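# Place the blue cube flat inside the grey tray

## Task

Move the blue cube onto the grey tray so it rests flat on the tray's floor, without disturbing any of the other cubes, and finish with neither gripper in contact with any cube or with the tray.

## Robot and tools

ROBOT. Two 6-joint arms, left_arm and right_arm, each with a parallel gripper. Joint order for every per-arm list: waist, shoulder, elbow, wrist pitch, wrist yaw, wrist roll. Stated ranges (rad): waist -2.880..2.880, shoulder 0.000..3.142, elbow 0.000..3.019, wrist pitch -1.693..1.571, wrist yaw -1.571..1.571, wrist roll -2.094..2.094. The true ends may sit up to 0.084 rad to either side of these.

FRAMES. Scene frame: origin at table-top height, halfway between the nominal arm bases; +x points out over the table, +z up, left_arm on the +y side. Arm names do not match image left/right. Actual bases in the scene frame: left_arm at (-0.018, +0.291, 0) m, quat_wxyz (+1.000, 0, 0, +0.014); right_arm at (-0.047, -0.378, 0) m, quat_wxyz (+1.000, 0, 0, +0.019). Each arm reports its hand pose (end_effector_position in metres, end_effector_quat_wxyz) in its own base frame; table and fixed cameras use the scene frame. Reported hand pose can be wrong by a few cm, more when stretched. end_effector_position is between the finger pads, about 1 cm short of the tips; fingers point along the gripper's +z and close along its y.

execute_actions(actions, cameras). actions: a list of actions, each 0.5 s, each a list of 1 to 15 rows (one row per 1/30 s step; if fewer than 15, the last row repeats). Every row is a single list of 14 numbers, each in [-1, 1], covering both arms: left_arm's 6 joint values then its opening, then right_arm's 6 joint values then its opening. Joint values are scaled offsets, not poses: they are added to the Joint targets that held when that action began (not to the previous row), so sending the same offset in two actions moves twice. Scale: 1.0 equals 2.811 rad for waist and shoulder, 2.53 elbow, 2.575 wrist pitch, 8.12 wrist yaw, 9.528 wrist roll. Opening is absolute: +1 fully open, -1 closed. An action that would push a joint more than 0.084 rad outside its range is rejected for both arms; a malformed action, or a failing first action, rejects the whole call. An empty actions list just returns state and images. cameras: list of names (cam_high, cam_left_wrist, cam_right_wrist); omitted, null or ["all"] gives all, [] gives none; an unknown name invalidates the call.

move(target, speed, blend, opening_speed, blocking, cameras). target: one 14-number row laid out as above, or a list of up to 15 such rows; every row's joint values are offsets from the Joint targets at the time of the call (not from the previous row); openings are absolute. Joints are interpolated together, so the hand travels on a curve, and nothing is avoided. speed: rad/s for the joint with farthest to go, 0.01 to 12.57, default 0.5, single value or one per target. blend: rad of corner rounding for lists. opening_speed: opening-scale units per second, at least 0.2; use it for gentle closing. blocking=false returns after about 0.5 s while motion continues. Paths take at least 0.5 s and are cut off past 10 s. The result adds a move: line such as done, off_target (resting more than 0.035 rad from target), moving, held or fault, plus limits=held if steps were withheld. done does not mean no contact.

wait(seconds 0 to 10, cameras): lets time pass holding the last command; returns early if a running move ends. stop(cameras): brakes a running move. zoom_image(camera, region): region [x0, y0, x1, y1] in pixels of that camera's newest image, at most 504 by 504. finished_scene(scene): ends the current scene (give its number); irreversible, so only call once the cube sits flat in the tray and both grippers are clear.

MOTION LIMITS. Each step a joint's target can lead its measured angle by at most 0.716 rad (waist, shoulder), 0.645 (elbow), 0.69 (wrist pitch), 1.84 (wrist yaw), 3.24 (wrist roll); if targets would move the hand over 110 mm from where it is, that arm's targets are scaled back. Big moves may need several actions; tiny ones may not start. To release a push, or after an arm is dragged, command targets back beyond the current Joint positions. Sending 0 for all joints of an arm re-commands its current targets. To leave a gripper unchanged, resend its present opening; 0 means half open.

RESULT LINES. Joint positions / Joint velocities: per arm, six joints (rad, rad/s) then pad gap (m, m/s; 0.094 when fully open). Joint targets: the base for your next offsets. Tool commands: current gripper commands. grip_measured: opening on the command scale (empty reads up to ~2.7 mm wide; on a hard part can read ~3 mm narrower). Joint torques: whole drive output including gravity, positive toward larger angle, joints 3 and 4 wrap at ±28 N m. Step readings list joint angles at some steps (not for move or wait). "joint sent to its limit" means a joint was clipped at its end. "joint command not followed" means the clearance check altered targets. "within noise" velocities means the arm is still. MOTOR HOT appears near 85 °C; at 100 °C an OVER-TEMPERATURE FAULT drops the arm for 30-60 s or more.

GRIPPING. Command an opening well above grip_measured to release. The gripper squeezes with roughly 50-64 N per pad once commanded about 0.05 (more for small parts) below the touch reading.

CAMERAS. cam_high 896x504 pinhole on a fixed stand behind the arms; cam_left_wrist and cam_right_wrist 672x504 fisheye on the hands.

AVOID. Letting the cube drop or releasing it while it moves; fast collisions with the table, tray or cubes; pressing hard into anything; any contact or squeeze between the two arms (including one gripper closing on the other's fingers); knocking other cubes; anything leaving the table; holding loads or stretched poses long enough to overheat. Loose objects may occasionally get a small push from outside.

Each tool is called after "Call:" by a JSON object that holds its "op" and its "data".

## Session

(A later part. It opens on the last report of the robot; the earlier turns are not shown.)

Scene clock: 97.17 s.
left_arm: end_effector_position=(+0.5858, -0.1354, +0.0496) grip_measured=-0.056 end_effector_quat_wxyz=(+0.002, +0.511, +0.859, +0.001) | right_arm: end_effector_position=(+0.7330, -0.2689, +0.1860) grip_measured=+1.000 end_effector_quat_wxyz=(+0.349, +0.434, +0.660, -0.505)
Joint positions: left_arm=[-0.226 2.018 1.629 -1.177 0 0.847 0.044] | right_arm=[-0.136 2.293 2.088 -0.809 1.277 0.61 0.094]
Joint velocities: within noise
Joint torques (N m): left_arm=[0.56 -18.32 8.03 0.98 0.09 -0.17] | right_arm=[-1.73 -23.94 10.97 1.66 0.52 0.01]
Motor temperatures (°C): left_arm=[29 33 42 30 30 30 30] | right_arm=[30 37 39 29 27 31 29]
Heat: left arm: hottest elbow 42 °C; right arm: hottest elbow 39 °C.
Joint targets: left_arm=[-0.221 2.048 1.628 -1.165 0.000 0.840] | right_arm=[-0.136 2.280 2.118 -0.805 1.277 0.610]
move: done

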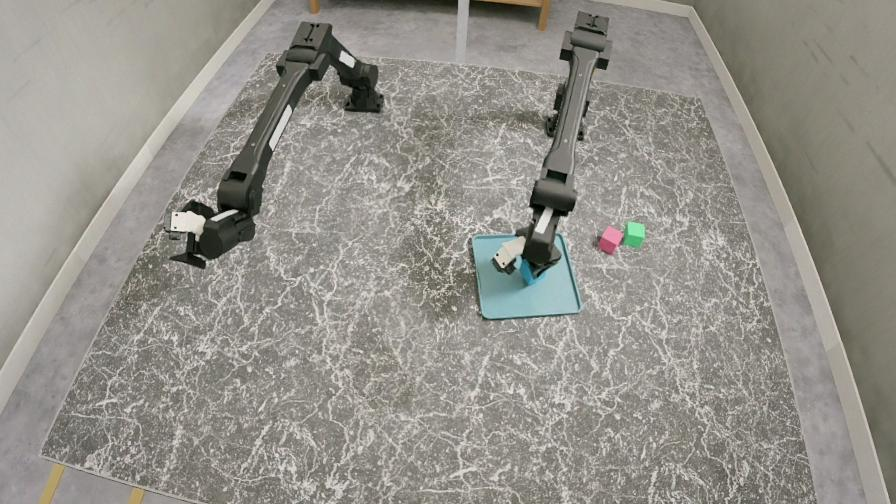

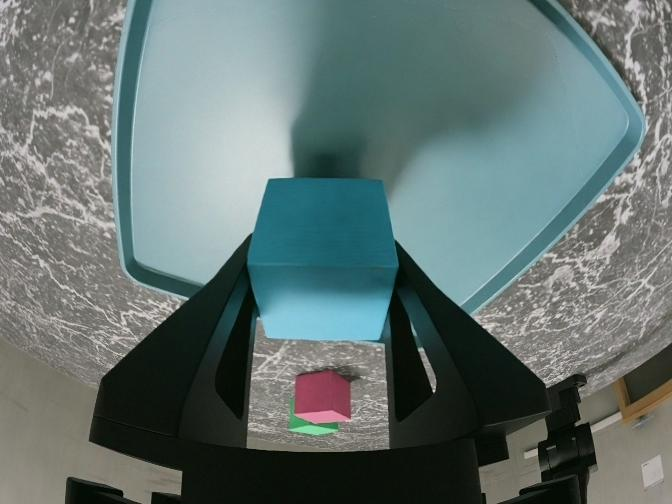

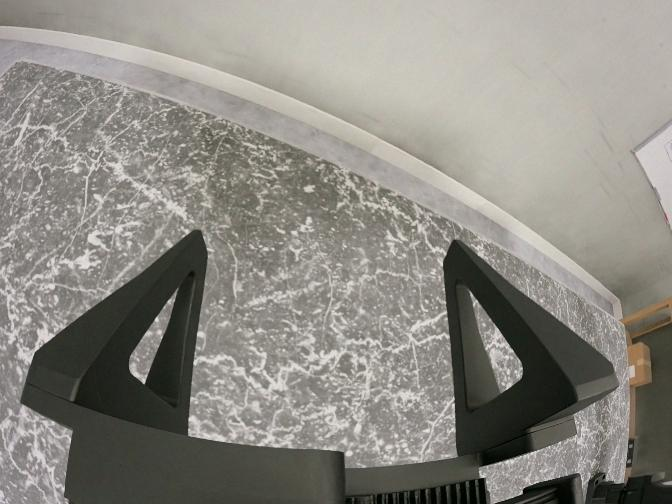

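Call:
{"op": "move", "data": {"target": [0,0.0052,-0.0062,0.0111,0,0,-0.3,0,0,0,0,0,0,1], "speed": 0.05}}

Call:
{"op": "zoom_image", "data": {"camera": "cam_left_wrist", "region": [200, 80, 460, 280]}}

Scene clock: 102.23 s.
left_arm: end_effector_position=(+0.5862, -0.1355, +0.0382) grip_measured=-0.056 end_effector_quat_wxyz=(+0.004, +0.511, +0.859, +0.001) | right_arm: end_effector_position=(+0.7330, -0.2689, +0.1860) grip_measured=+1.000 end_effector_quat_wxyz=(+0.349, +0.434, +0.660, -0.505)
Joint positions: left_arm=[-0.226 2.029 1.614 -1.148 0 0.847 0.044] | right_arm=[-0.136 2.293 2.088 -0.809 1.277 0.61 0.094]
Joint velocities: within noise
Joint torques (N m): left_arm=[0.91 -17.49 8.09 0.92 0.1 -0.13] | right_arm=[-1.61 -23.94 10.96 1.62 0.53 0.01]
Motor temperatures (°C): left_arm=[29 33 42 30 30 30 30] | right_arm=[30 37 39 29 27 31 29]
Heat: left arm: hottest elbow 42 °C; right arm: hottest elbow 39 °C.
Joint targets: left_arm=[-0.221 2.062 1.612 -1.136 0.000 0.840] | right_arm=[-0.136 2.280 2.118 -0.805 1.277 0.610]
move: done

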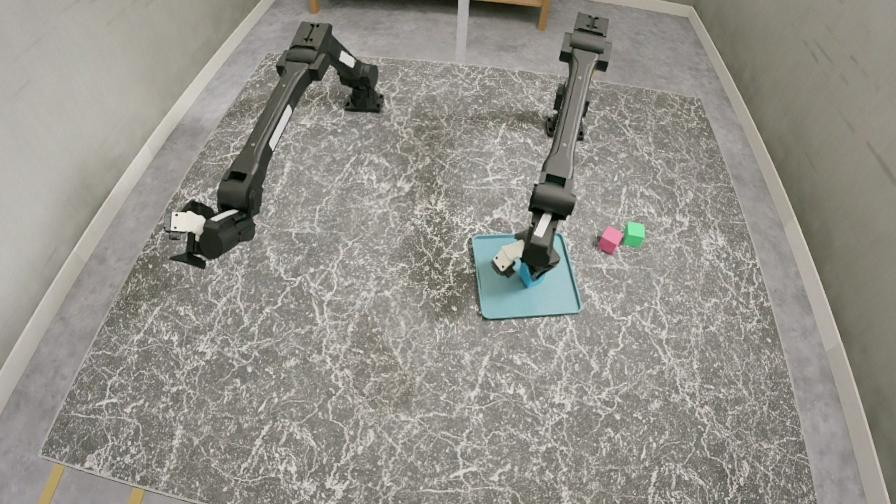

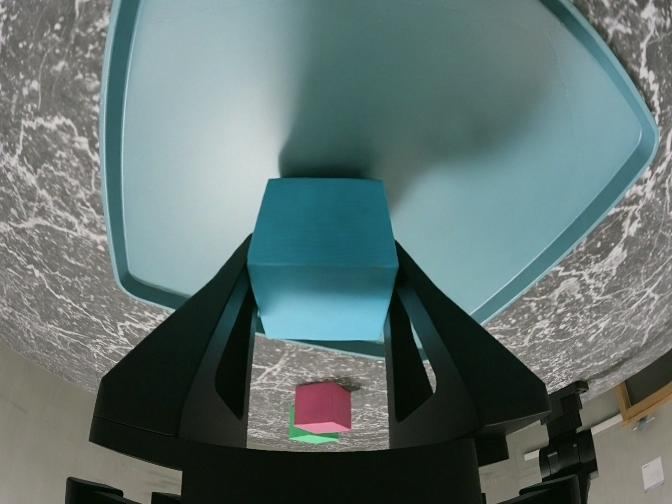

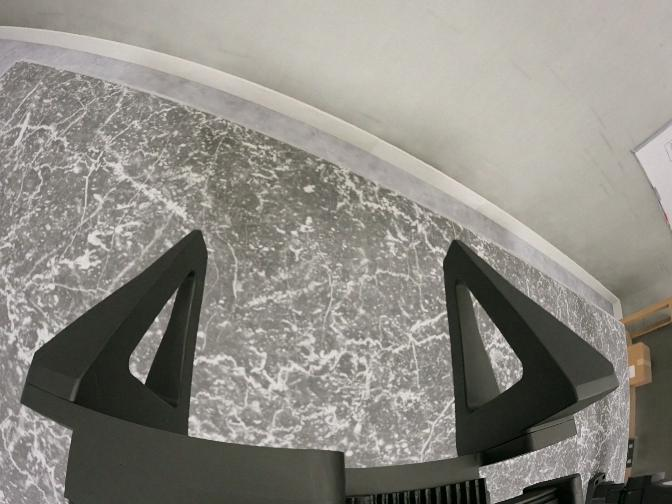

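Scaled by 1.938 from the camera's 672x504 image, which has a finer 960x720 frame.

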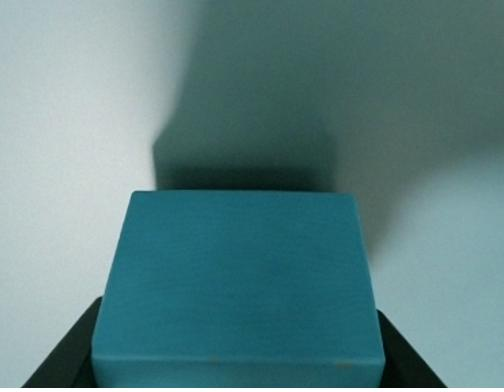

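Call:
{"op": "move", "data": {"target": [0,0.0024,-0.0029,0.0051,0,0,-0.3,0,0,0,0,0,0,1], "speed": 0.04}}

Call:
{"op": "zoom_image", "data": {"camera": "cam_left_wrist", "region": [200, 80, 460, 280]}}

Scene clock: 105.07 s.
left_arm: end_effector_position=(+0.5860, -0.1354, +0.0322) grip_measured=-0.056 end_effector_quat_wxyz=(+0.004, +0.511, +0.859, +0.001) | right_arm: end_effector_position=(+0.7330, -0.2689, +0.1860) grip_measured=+1.000 end_effector_quat_wxyz=(+0.349, +0.434, +0.660, -0.505)
Joint positions: left_arm=[-0.226 2.035 1.607 -1.136 0 0.847 0.044] | right_arm=[-0.136 2.293 2.088 -0.809 1.277 0.61 0.094]
Joint velocities: within noise
Joint torques (N m): left_arm=[0.62 -18.14 7.92 0.8 0.1 -0.17] | right_arm=[-1.38 -23.88 10.84 1.69 0.53 0.04]
Motor temperatures (°C): left_arm=[29 33 41 30 30 30 30] | right_arm=[30 37 39 29 27 31 29]
Heat: left arm: hottest elbow 41 °C; right arm: hottest elbow 39 °C.
Joint targets: left_arm=[-0.221 2.069 1.605 -1.123 0.000 0.840] | right_arm=[-0.136 2.280 2.118 -0.805 1.277 0.610]
move: done

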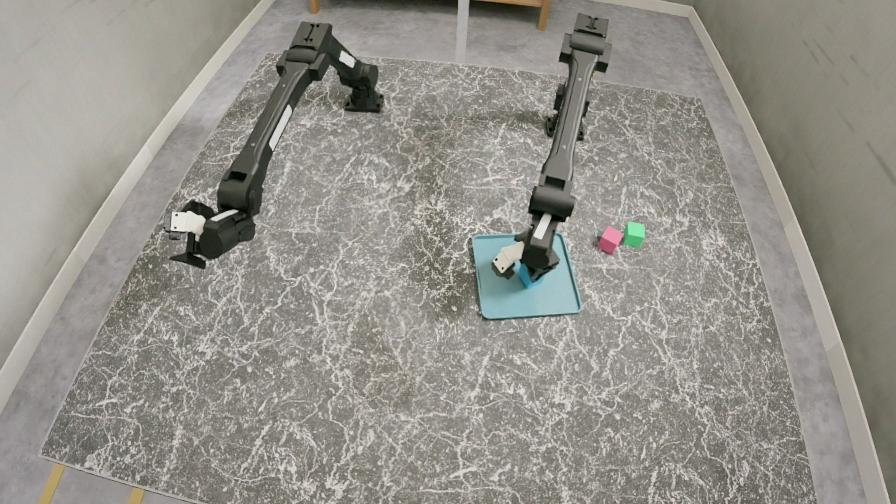

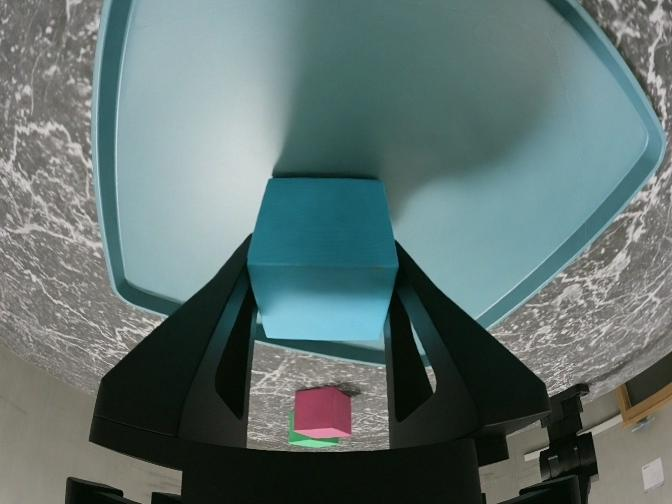

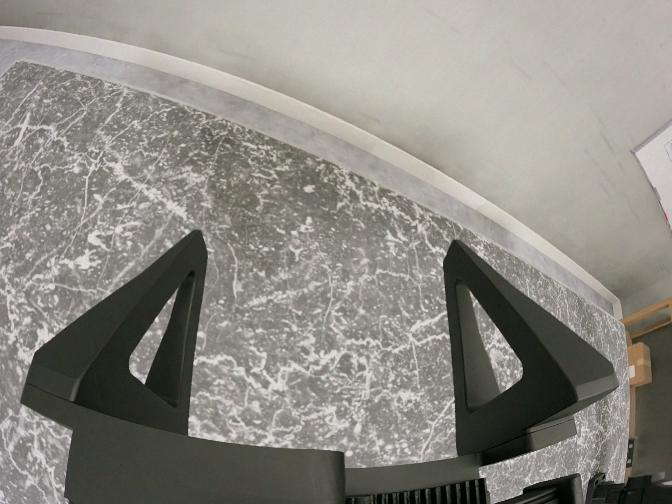

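Scaled by 1.938 from the camera's 672x504 image, which has a finer 960x720 frame.

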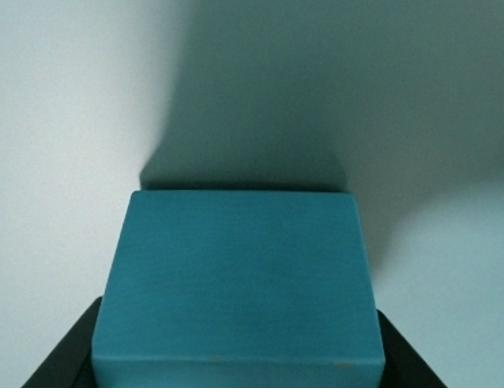

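Call:
{"op": "move", "data": {"target": [0,0.0011,-0.0012,0.0021,0,0,-0.3,0,0,0,0,0,0,1], "speed": 0.02}}

Call:
{"op": "zoom_image", "data": {"camera": "cam_left_wrist", "region": [200, 80, 460, 280]}}

Scene clock: 107.20 s.
left_arm: end_effector_position=(+0.5872, -0.1357, +0.0318) grip_measured=-0.056 end_effector_quat_wxyz=(+0.006, +0.511, +0.859, +0.002) | right_arm: end_effector_position=(+0.7330, -0.2689, +0.1860) grip_measured=+1.000 end_effector_quat_wxyz=(+0.349, +0.434, +0.660, -0.505)
Joint positions: left_arm=[-0.226 2.036 1.607 -1.13 0 0.847 0.044] | right_arm=[-0.136 2.293 2.088 -0.809 1.277 0.61 0.094]
Joint velocities: within noise
Joint torques (N m): left_arm=[0.85 -18.08 7.64 0.73 0.1 -0.13] | right_arm=[-1.61 -23.94 10.95 1.55 0.54 0.01]
Motor temperatures (°C): left_arm=[29 33 41 30 30 30 30] | right_arm=[30 37 39 29 27 31 29]
Heat: left arm: hottest elbow 41 °C; right arm: hottest elbow 39 °C.
Joint targets: left_arm=[-0.221 2.072 1.602 -1.117 0.000 0.840] | right_arm=[-0.136 2.280 2.118 -0.805 1.277 0.610]
move: off_target (left_arm); left_arm: the shoulder is farthest, 0.036 rad from its target

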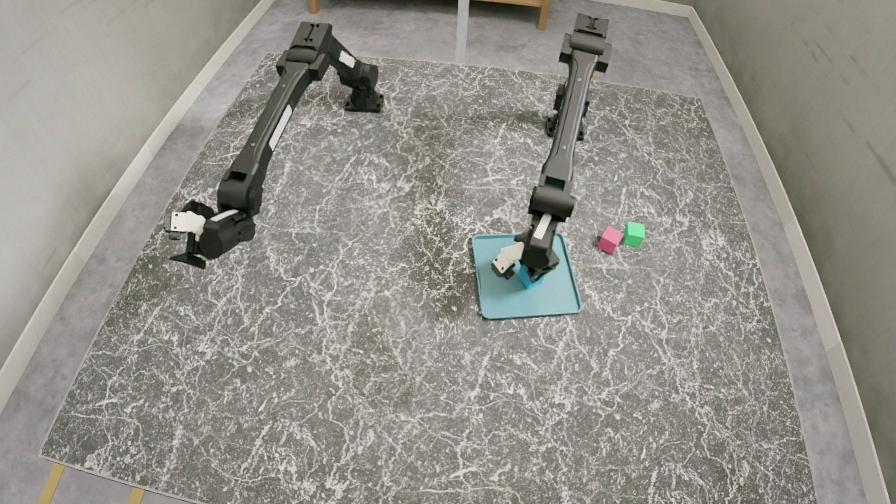

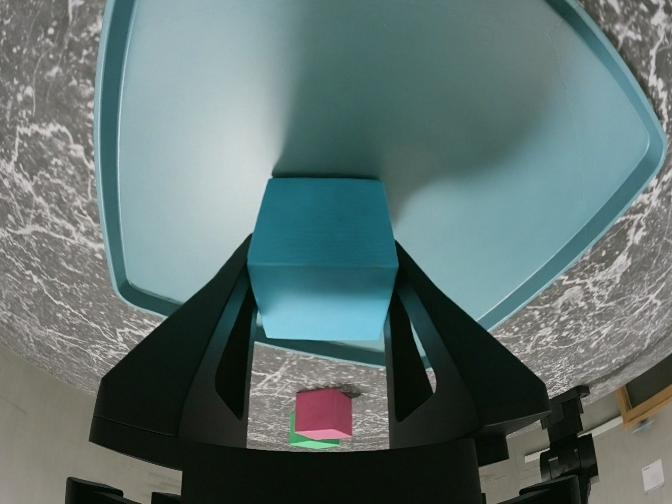

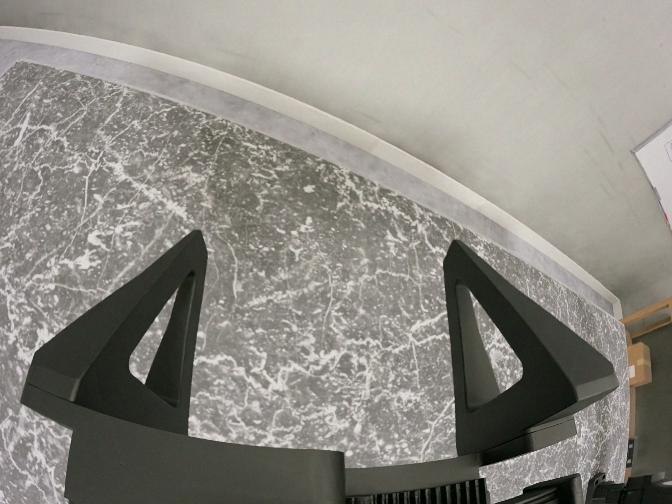

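Scaled by 1.938 from the camera's 672x504 image, which has a finer 960x720 frame.

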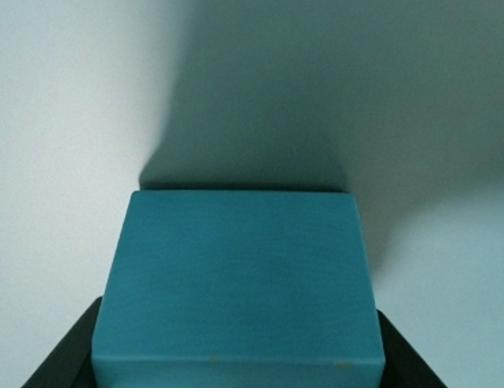

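Call:
{"op": "move", "data": {"target": [0,0.0018,-0.0008,0,0,0,-0.3,0,0,0,0,0,0,1], "speed": 0.02}}

Call:
{"op": "zoom_image", "data": {"camera": "cam_left_wrist", "region": [200, 80, 460, 280]}}

Scene clock: 109.83 s.
left_arm: end_effector_position=(+0.5859, -0.1354, +0.0292) grip_measured=-0.056 end_effector_quat_wxyz=(+0.003, +0.511, +0.859, +0.001) | right_arm: end_effector_position=(+0.7330, -0.2689, +0.1860) grip_measured=+1.000 end_effector_quat_wxyz=(+0.349, +0.434, +0.660, -0.505)
Joint positions: left_arm=[-0.226 2.038 1.604 -1.13 0 0.847 0.044] | right_arm=[-0.136 2.293 2.088 -0.809 1.277 0.61 0.094]
Joint velocities: within noise
Joint torques (N m): left_arm=[0.91 -18.08 7.72 0.87 0.07 -0.16] | right_arm=[-1.32 -24.06 10.95 1.59 0.53 0.01]
Motor temperatures (°C): left_arm=[29 33 41 30 30 30 30] | right_arm=[30 37 39 29 27 31 29]
Heat: left arm: hottest elbow 41 °C; right arm: hottest elbow 39 °C.
Joint targets: left_arm=[-0.221 2.077 1.600 -1.117 0.000 0.840] | right_arm=[-0.136 2.280 2.118 -0.805 1.277 0.610]
move: off_target (left_arm); left_arm: the shoulder is farthest, 0.039 rad from its target

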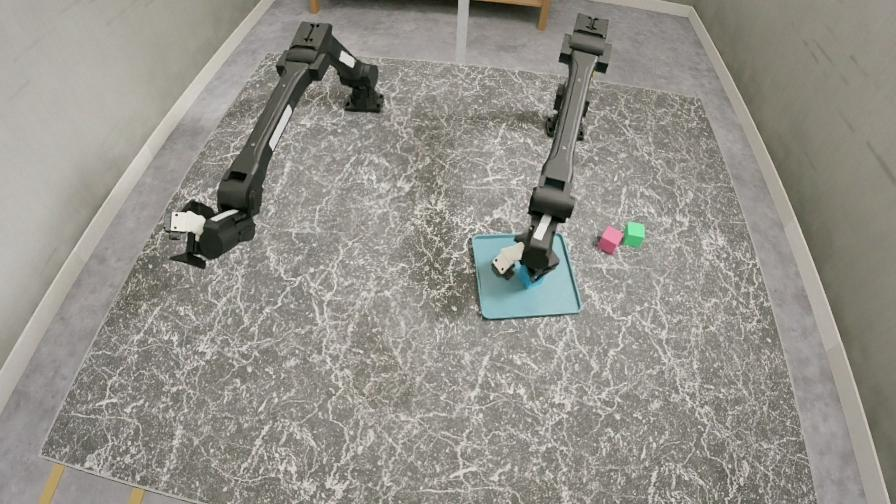

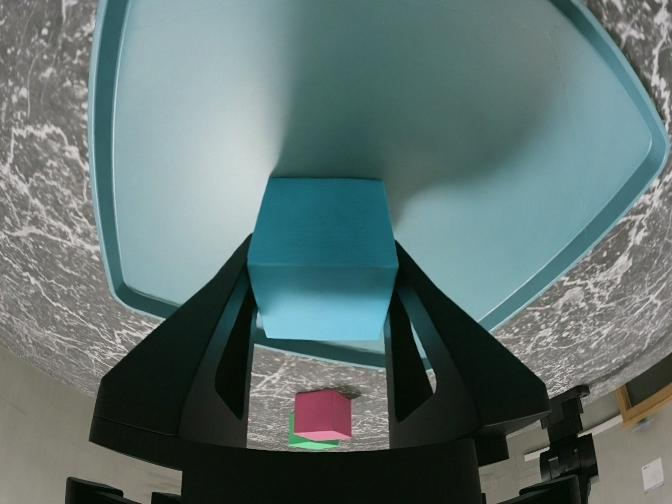

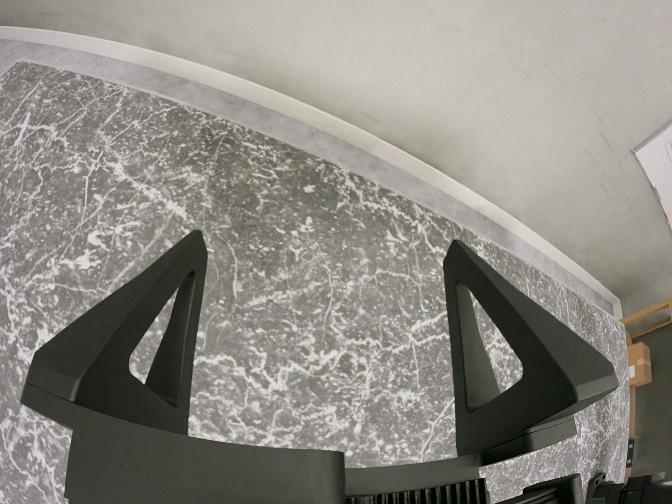

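Scaled by 1.938 from the camera's 672x504 image, which has a finer 960x720 frame.

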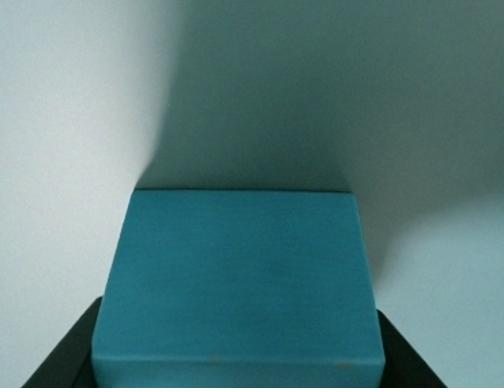

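Call:
{"op": "move", "data": {"target": [0,0.0011,-0.0004,0,0,0,-0.3,0,0,0,0,0,0,1], "speed": 0.02}}

Call:
{"op": "zoom_image", "data": {"camera": "cam_left_wrist", "region": [200, 80, 460, 280]}}

Scene clock: 112.13 s.
left_arm: end_effector_position=(+0.5859, -0.1354, +0.0292) grip_measured=-0.056 end_effector_quat_wxyz=(+0.003, +0.511, +0.859, +0.001) | right_arm: end_effector_position=(+0.7330, -0.2689, +0.1860) grip_measured=+1.000 end_effector_quat_wxyz=(+0.349, +0.434, +0.660, -0.505)
Joint positions: left_arm=[-0.226 2.038 1.604 -1.13 0 0.847 0.044] | right_arm=[-0.136 2.293 2.088 -0.809 1.277 0.61 0.094]
Joint velocities: within noise
Joint torques (N m): left_arm=[0.67 -17.44 7.76 0.92 0.13 -0.16] | right_arm=[-1.73 -23.77 10.91 1.58 0.53 0.03]
Motor temperatures (°C): left_arm=[29 34 41 30 30 30 30] | right_arm=[30 37 39 29 27 31 29]
Heat: left arm: hottest elbow 41 °C; right arm: hottest elbow 39 °C.
Joint targets: left_arm=[-0.221 2.080 1.599 -1.117 0.000 0.840] | right_arm=[-0.136 2.280 2.118 -0.805 1.277 0.610]
move: off_target (left_arm); left_arm: the shoulder is farthest, 0.042 rad from its target

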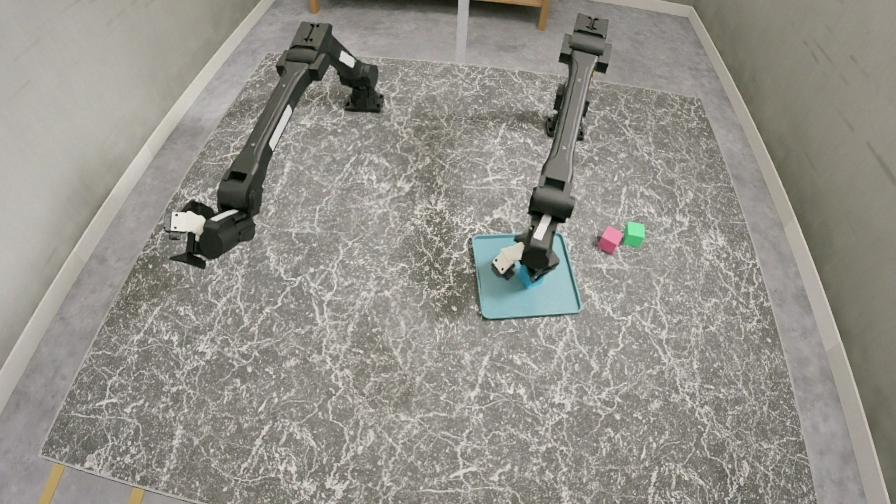

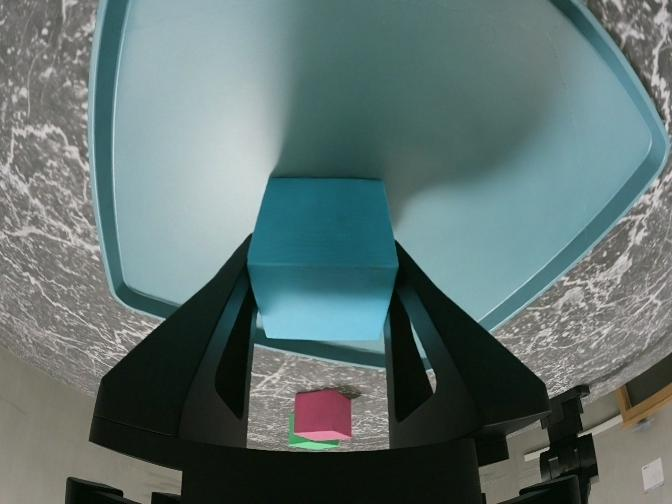

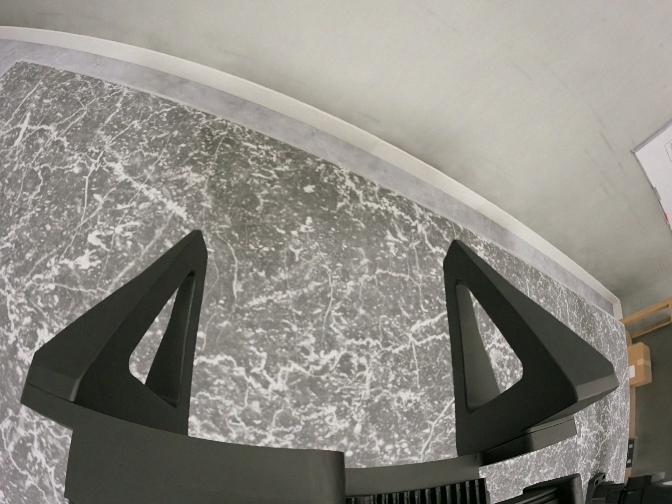

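Scaled by 1.938 from the camera's 672x504 image, which has a finer 960x720 frame.

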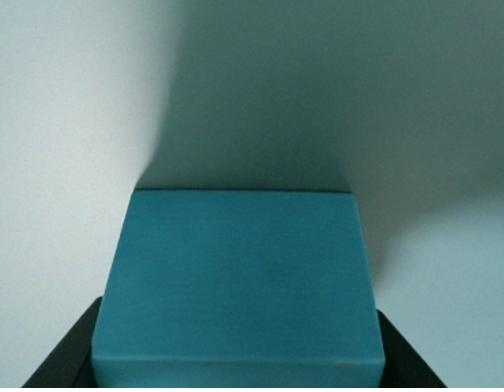

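Call:
{"op": "move", "data": {"target": [0,0.0014,-0.0008,0,0,0,-0.3,0,0,0,0,0,0,1], "speed": 0.02}}

Call:
{"op": "zoom_image", "data": {"camera": "cam_left_wrist", "region": [200, 80, 460, 280]}}

Scene clock: 114.80 s.
left_arm: end_effector_position=(+0.5858, -0.1354, +0.0290) grip_measured=-0.056 end_effector_quat_wxyz=(+0.003, +0.511, +0.859, +0.001) | right_arm: end_effector_position=(+0.7330, -0.2689, +0.1860) grip_measured=+1.000 end_effector_quat_wxyz=(+0.349, +0.434, +0.660, -0.505)
Joint positions: left_arm=[-0.226 2.039 1.604 -1.13 0 0.847 0.044] | right_arm=[-0.136 2.293 2.088 -0.809 1.277 0.61 0.094]
Joint velocities: within noise
Joint torques (N m): left_arm=[0.85 -17.14 7.51 0.91 0.08 -0.15] | right_arm=[-1.49 -23.65 10.99 1.58 0.5 0.03]
Motor temperatures (°C): left_arm=[29 34 41 30 30 30 30] | right_arm=[30 37 39 29 27 31 29]
Heat: left arm: hottest elbow 41 °C; right arm: hottest elbow 39 °C.
Joint targets: left_arm=[-0.221 2.084 1.597 -1.117 0.000 0.840] | right_arm=[-0.136 2.280 2.118 -0.805 1.277 0.610]
move: off_target (left_arm); left_arm: the shoulder is farthest, 0.045 rad from its target

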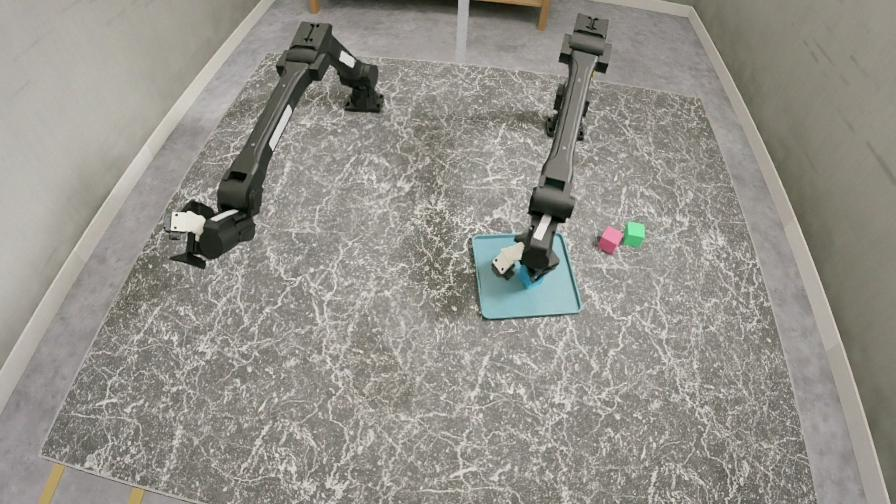

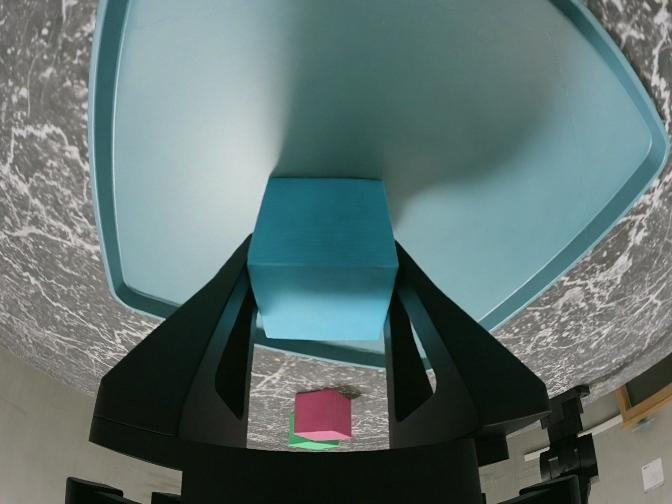

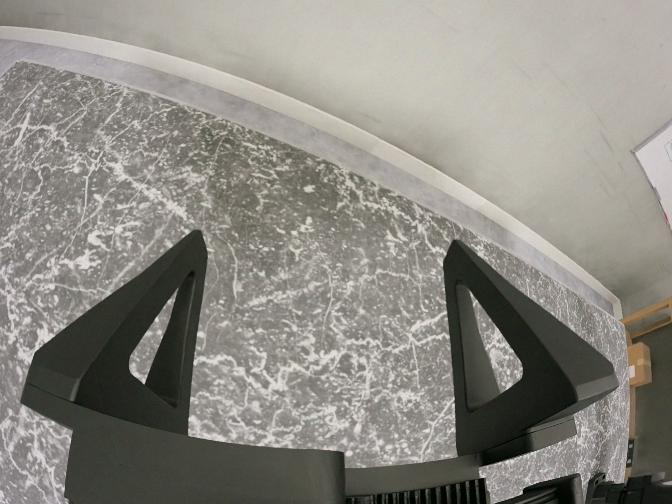

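Scaled by 1.938 from the camera's 672x504 image, which has a finer 960x720 frame.

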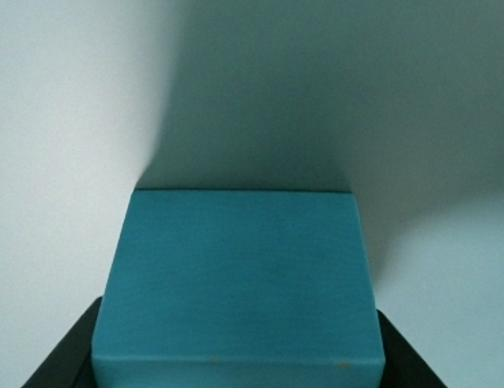

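Call:
{"op": "move", "data": {"target": [0,-0.0025,0.001,0,0,0,0.8,0,0,0,0,0,0,1], "opening_speed": 0.4}}

Scene clock: 119.63 s.
left_arm: end_effector_position=(+0.5858, -0.1354, +0.0290) grip_measured=+0.797 end_effector_quat_wxyz=(+0.003, +0.511, +0.859, +0.001) | right_arm: end_effector_position=(+0.7330, -0.2689, +0.1860) grip_measured=+1.000 end_effector_quat_wxyz=(+0.349, +0.434, +0.660, -0.505)
Joint positions: left_arm=[-0.226 2.039 1.604 -1.13 0 0.847 0.084] | right_arm=[-0.136 2.293 2.088 -0.809 1.277 0.61 0.094]
Joint velocities: within noise
Joint torques (N m): left_arm=[0.97 -17.49 7.69 0.87 0.1 -0.15] | right_arm=[-1.26 -24.06 10.93 1.62 0.54 0.03]
Motor temperatures (°C): left_arm=[29 35 41 30 30 30 30] | right_arm=[30 38 39 29 27 31 29]
Heat: left arm: hottest elbow 41 °C; right arm: hottest elbow 39 °C.
Joint targets: left_arm=[-0.221 2.077 1.599 -1.117 0.000 0.840] | right_arm=[-0.136 2.280 2.118 -0.805 1.277 0.610]
move: off_target (left_arm); left_arm: the shoulder is farthest, 0.038 rad from its target

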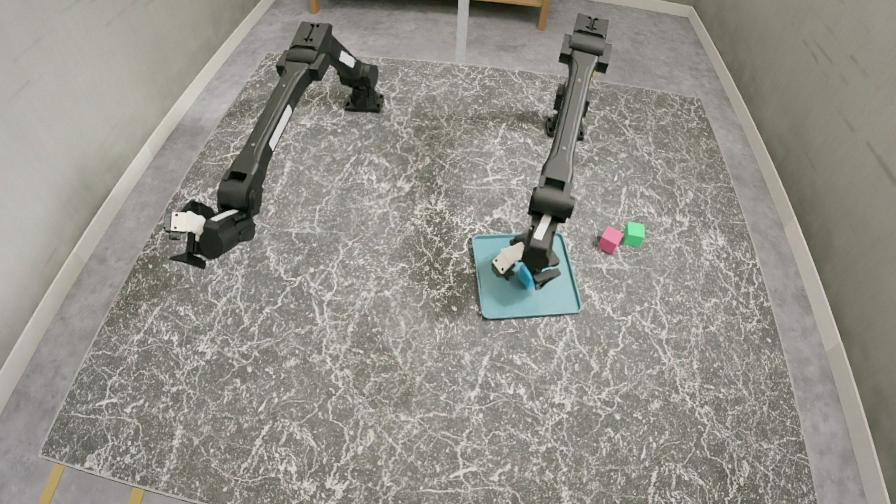

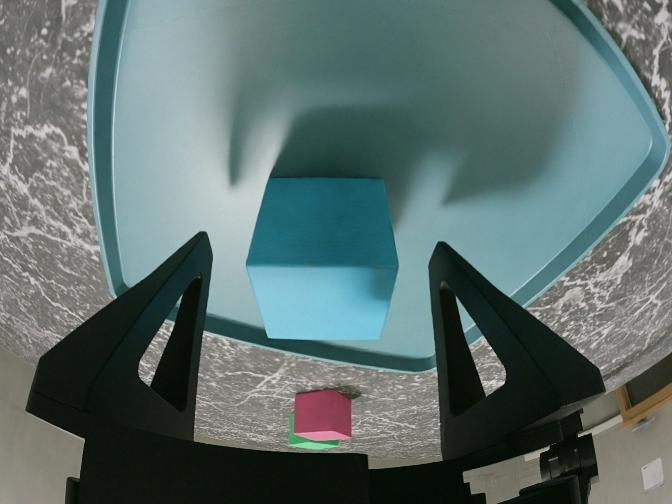

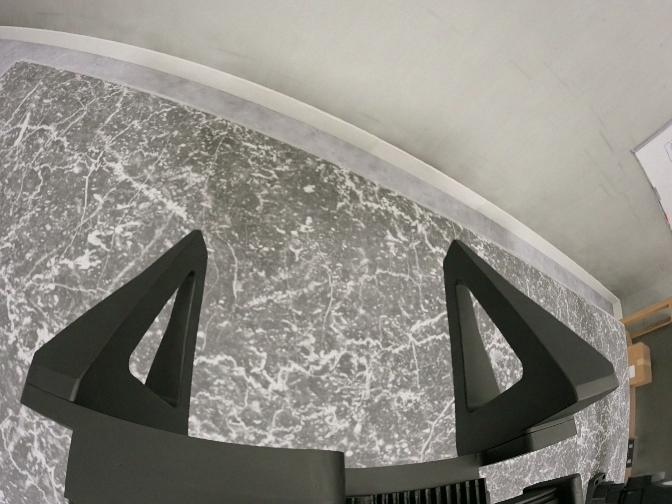

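Call:
{"op": "move", "data": {"target": [[0,-0.0249,0.0356,-0.035,0,0,0.8,0,0,0,0,0,0,1],[0,-0.0534,0.1265,-0.1553,0,0,0.8,0,0,0,0,0,0,1]], "speed": 0.25, "blend": 0.04}}

Scene clock: 124.03 s.
left_arm: end_effector_position=(+0.5882, -0.1359, +0.1918) grip_measured=+0.798 end_effector_quat_wxyz=(+0.005, +0.511, +0.859, +0.002) | right_arm: end_effector_position=(+0.7330, -0.2689, +0.1860) grip_measured=+1.000 end_effector_quat_wxyz=(+0.349, +0.434, +0.660, -0.505)
Joint positions: left_arm=[-0.226 1.933 1.879 -1.506 0 0.847 0.084] | right_arm=[-0.136 2.293 2.088 -0.809 1.277 0.61 0.094]
Joint velocities: within noise
Joint torques (N m): left_arm=[0.62 -20.42 11.95 -0.13 0.06 -0.18] | right_arm=[-1.38 -23.94 10.91 1.59 0.54 0.02]
Motor temperatures (°C): left_arm=[29 35 41 30 30 30 30] | right_arm=[30 38 39 29 27 31 29]
Heat: left arm: hottest elbow 41 °C; right arm: hottest elbow 39 °C.
Joint targets: left_arm=[-0.221 1.927 1.919 -1.517 0.000 0.840] | right_arm=[-0.136 2.280 2.118 -0.805 1.277 0.610]
move: off_target (left_arm); left_arm: the elbow is farthest, 0.040 rad from its target

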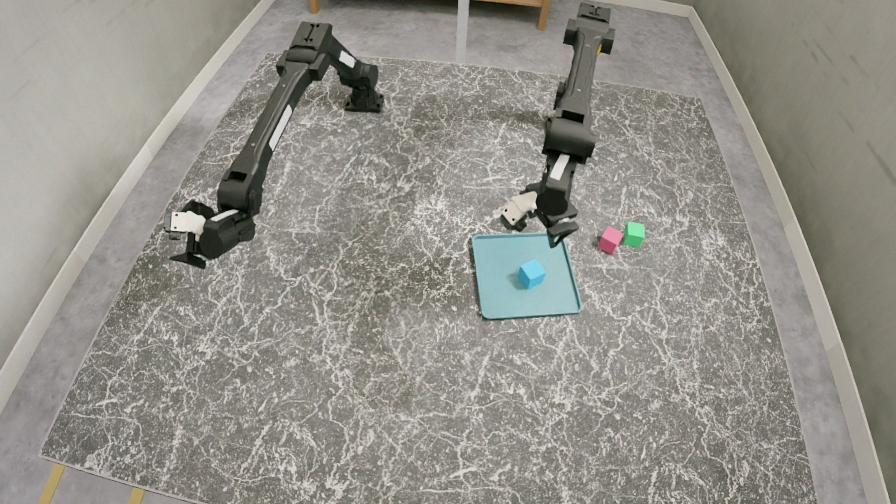

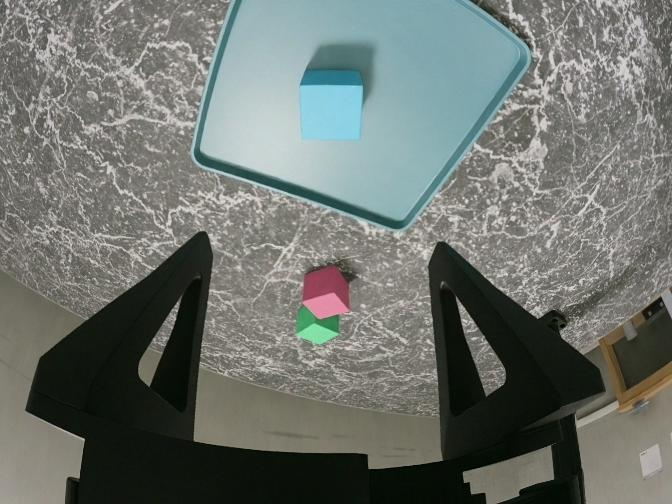

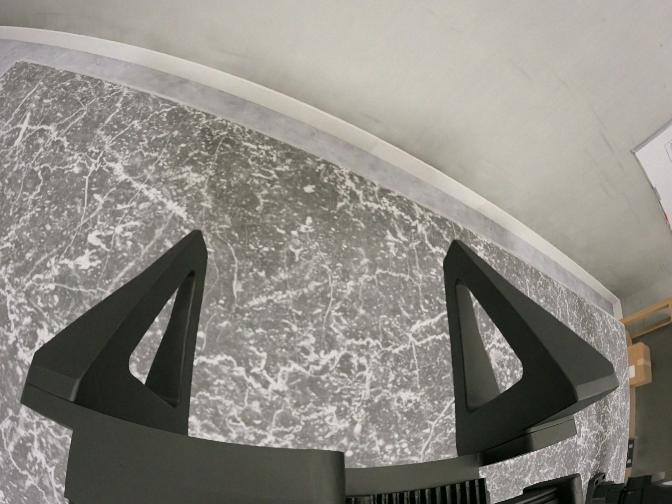

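Call:
{"op": "finished_scene", "data": {"scene": 2}}

The scene is finished: the task was done.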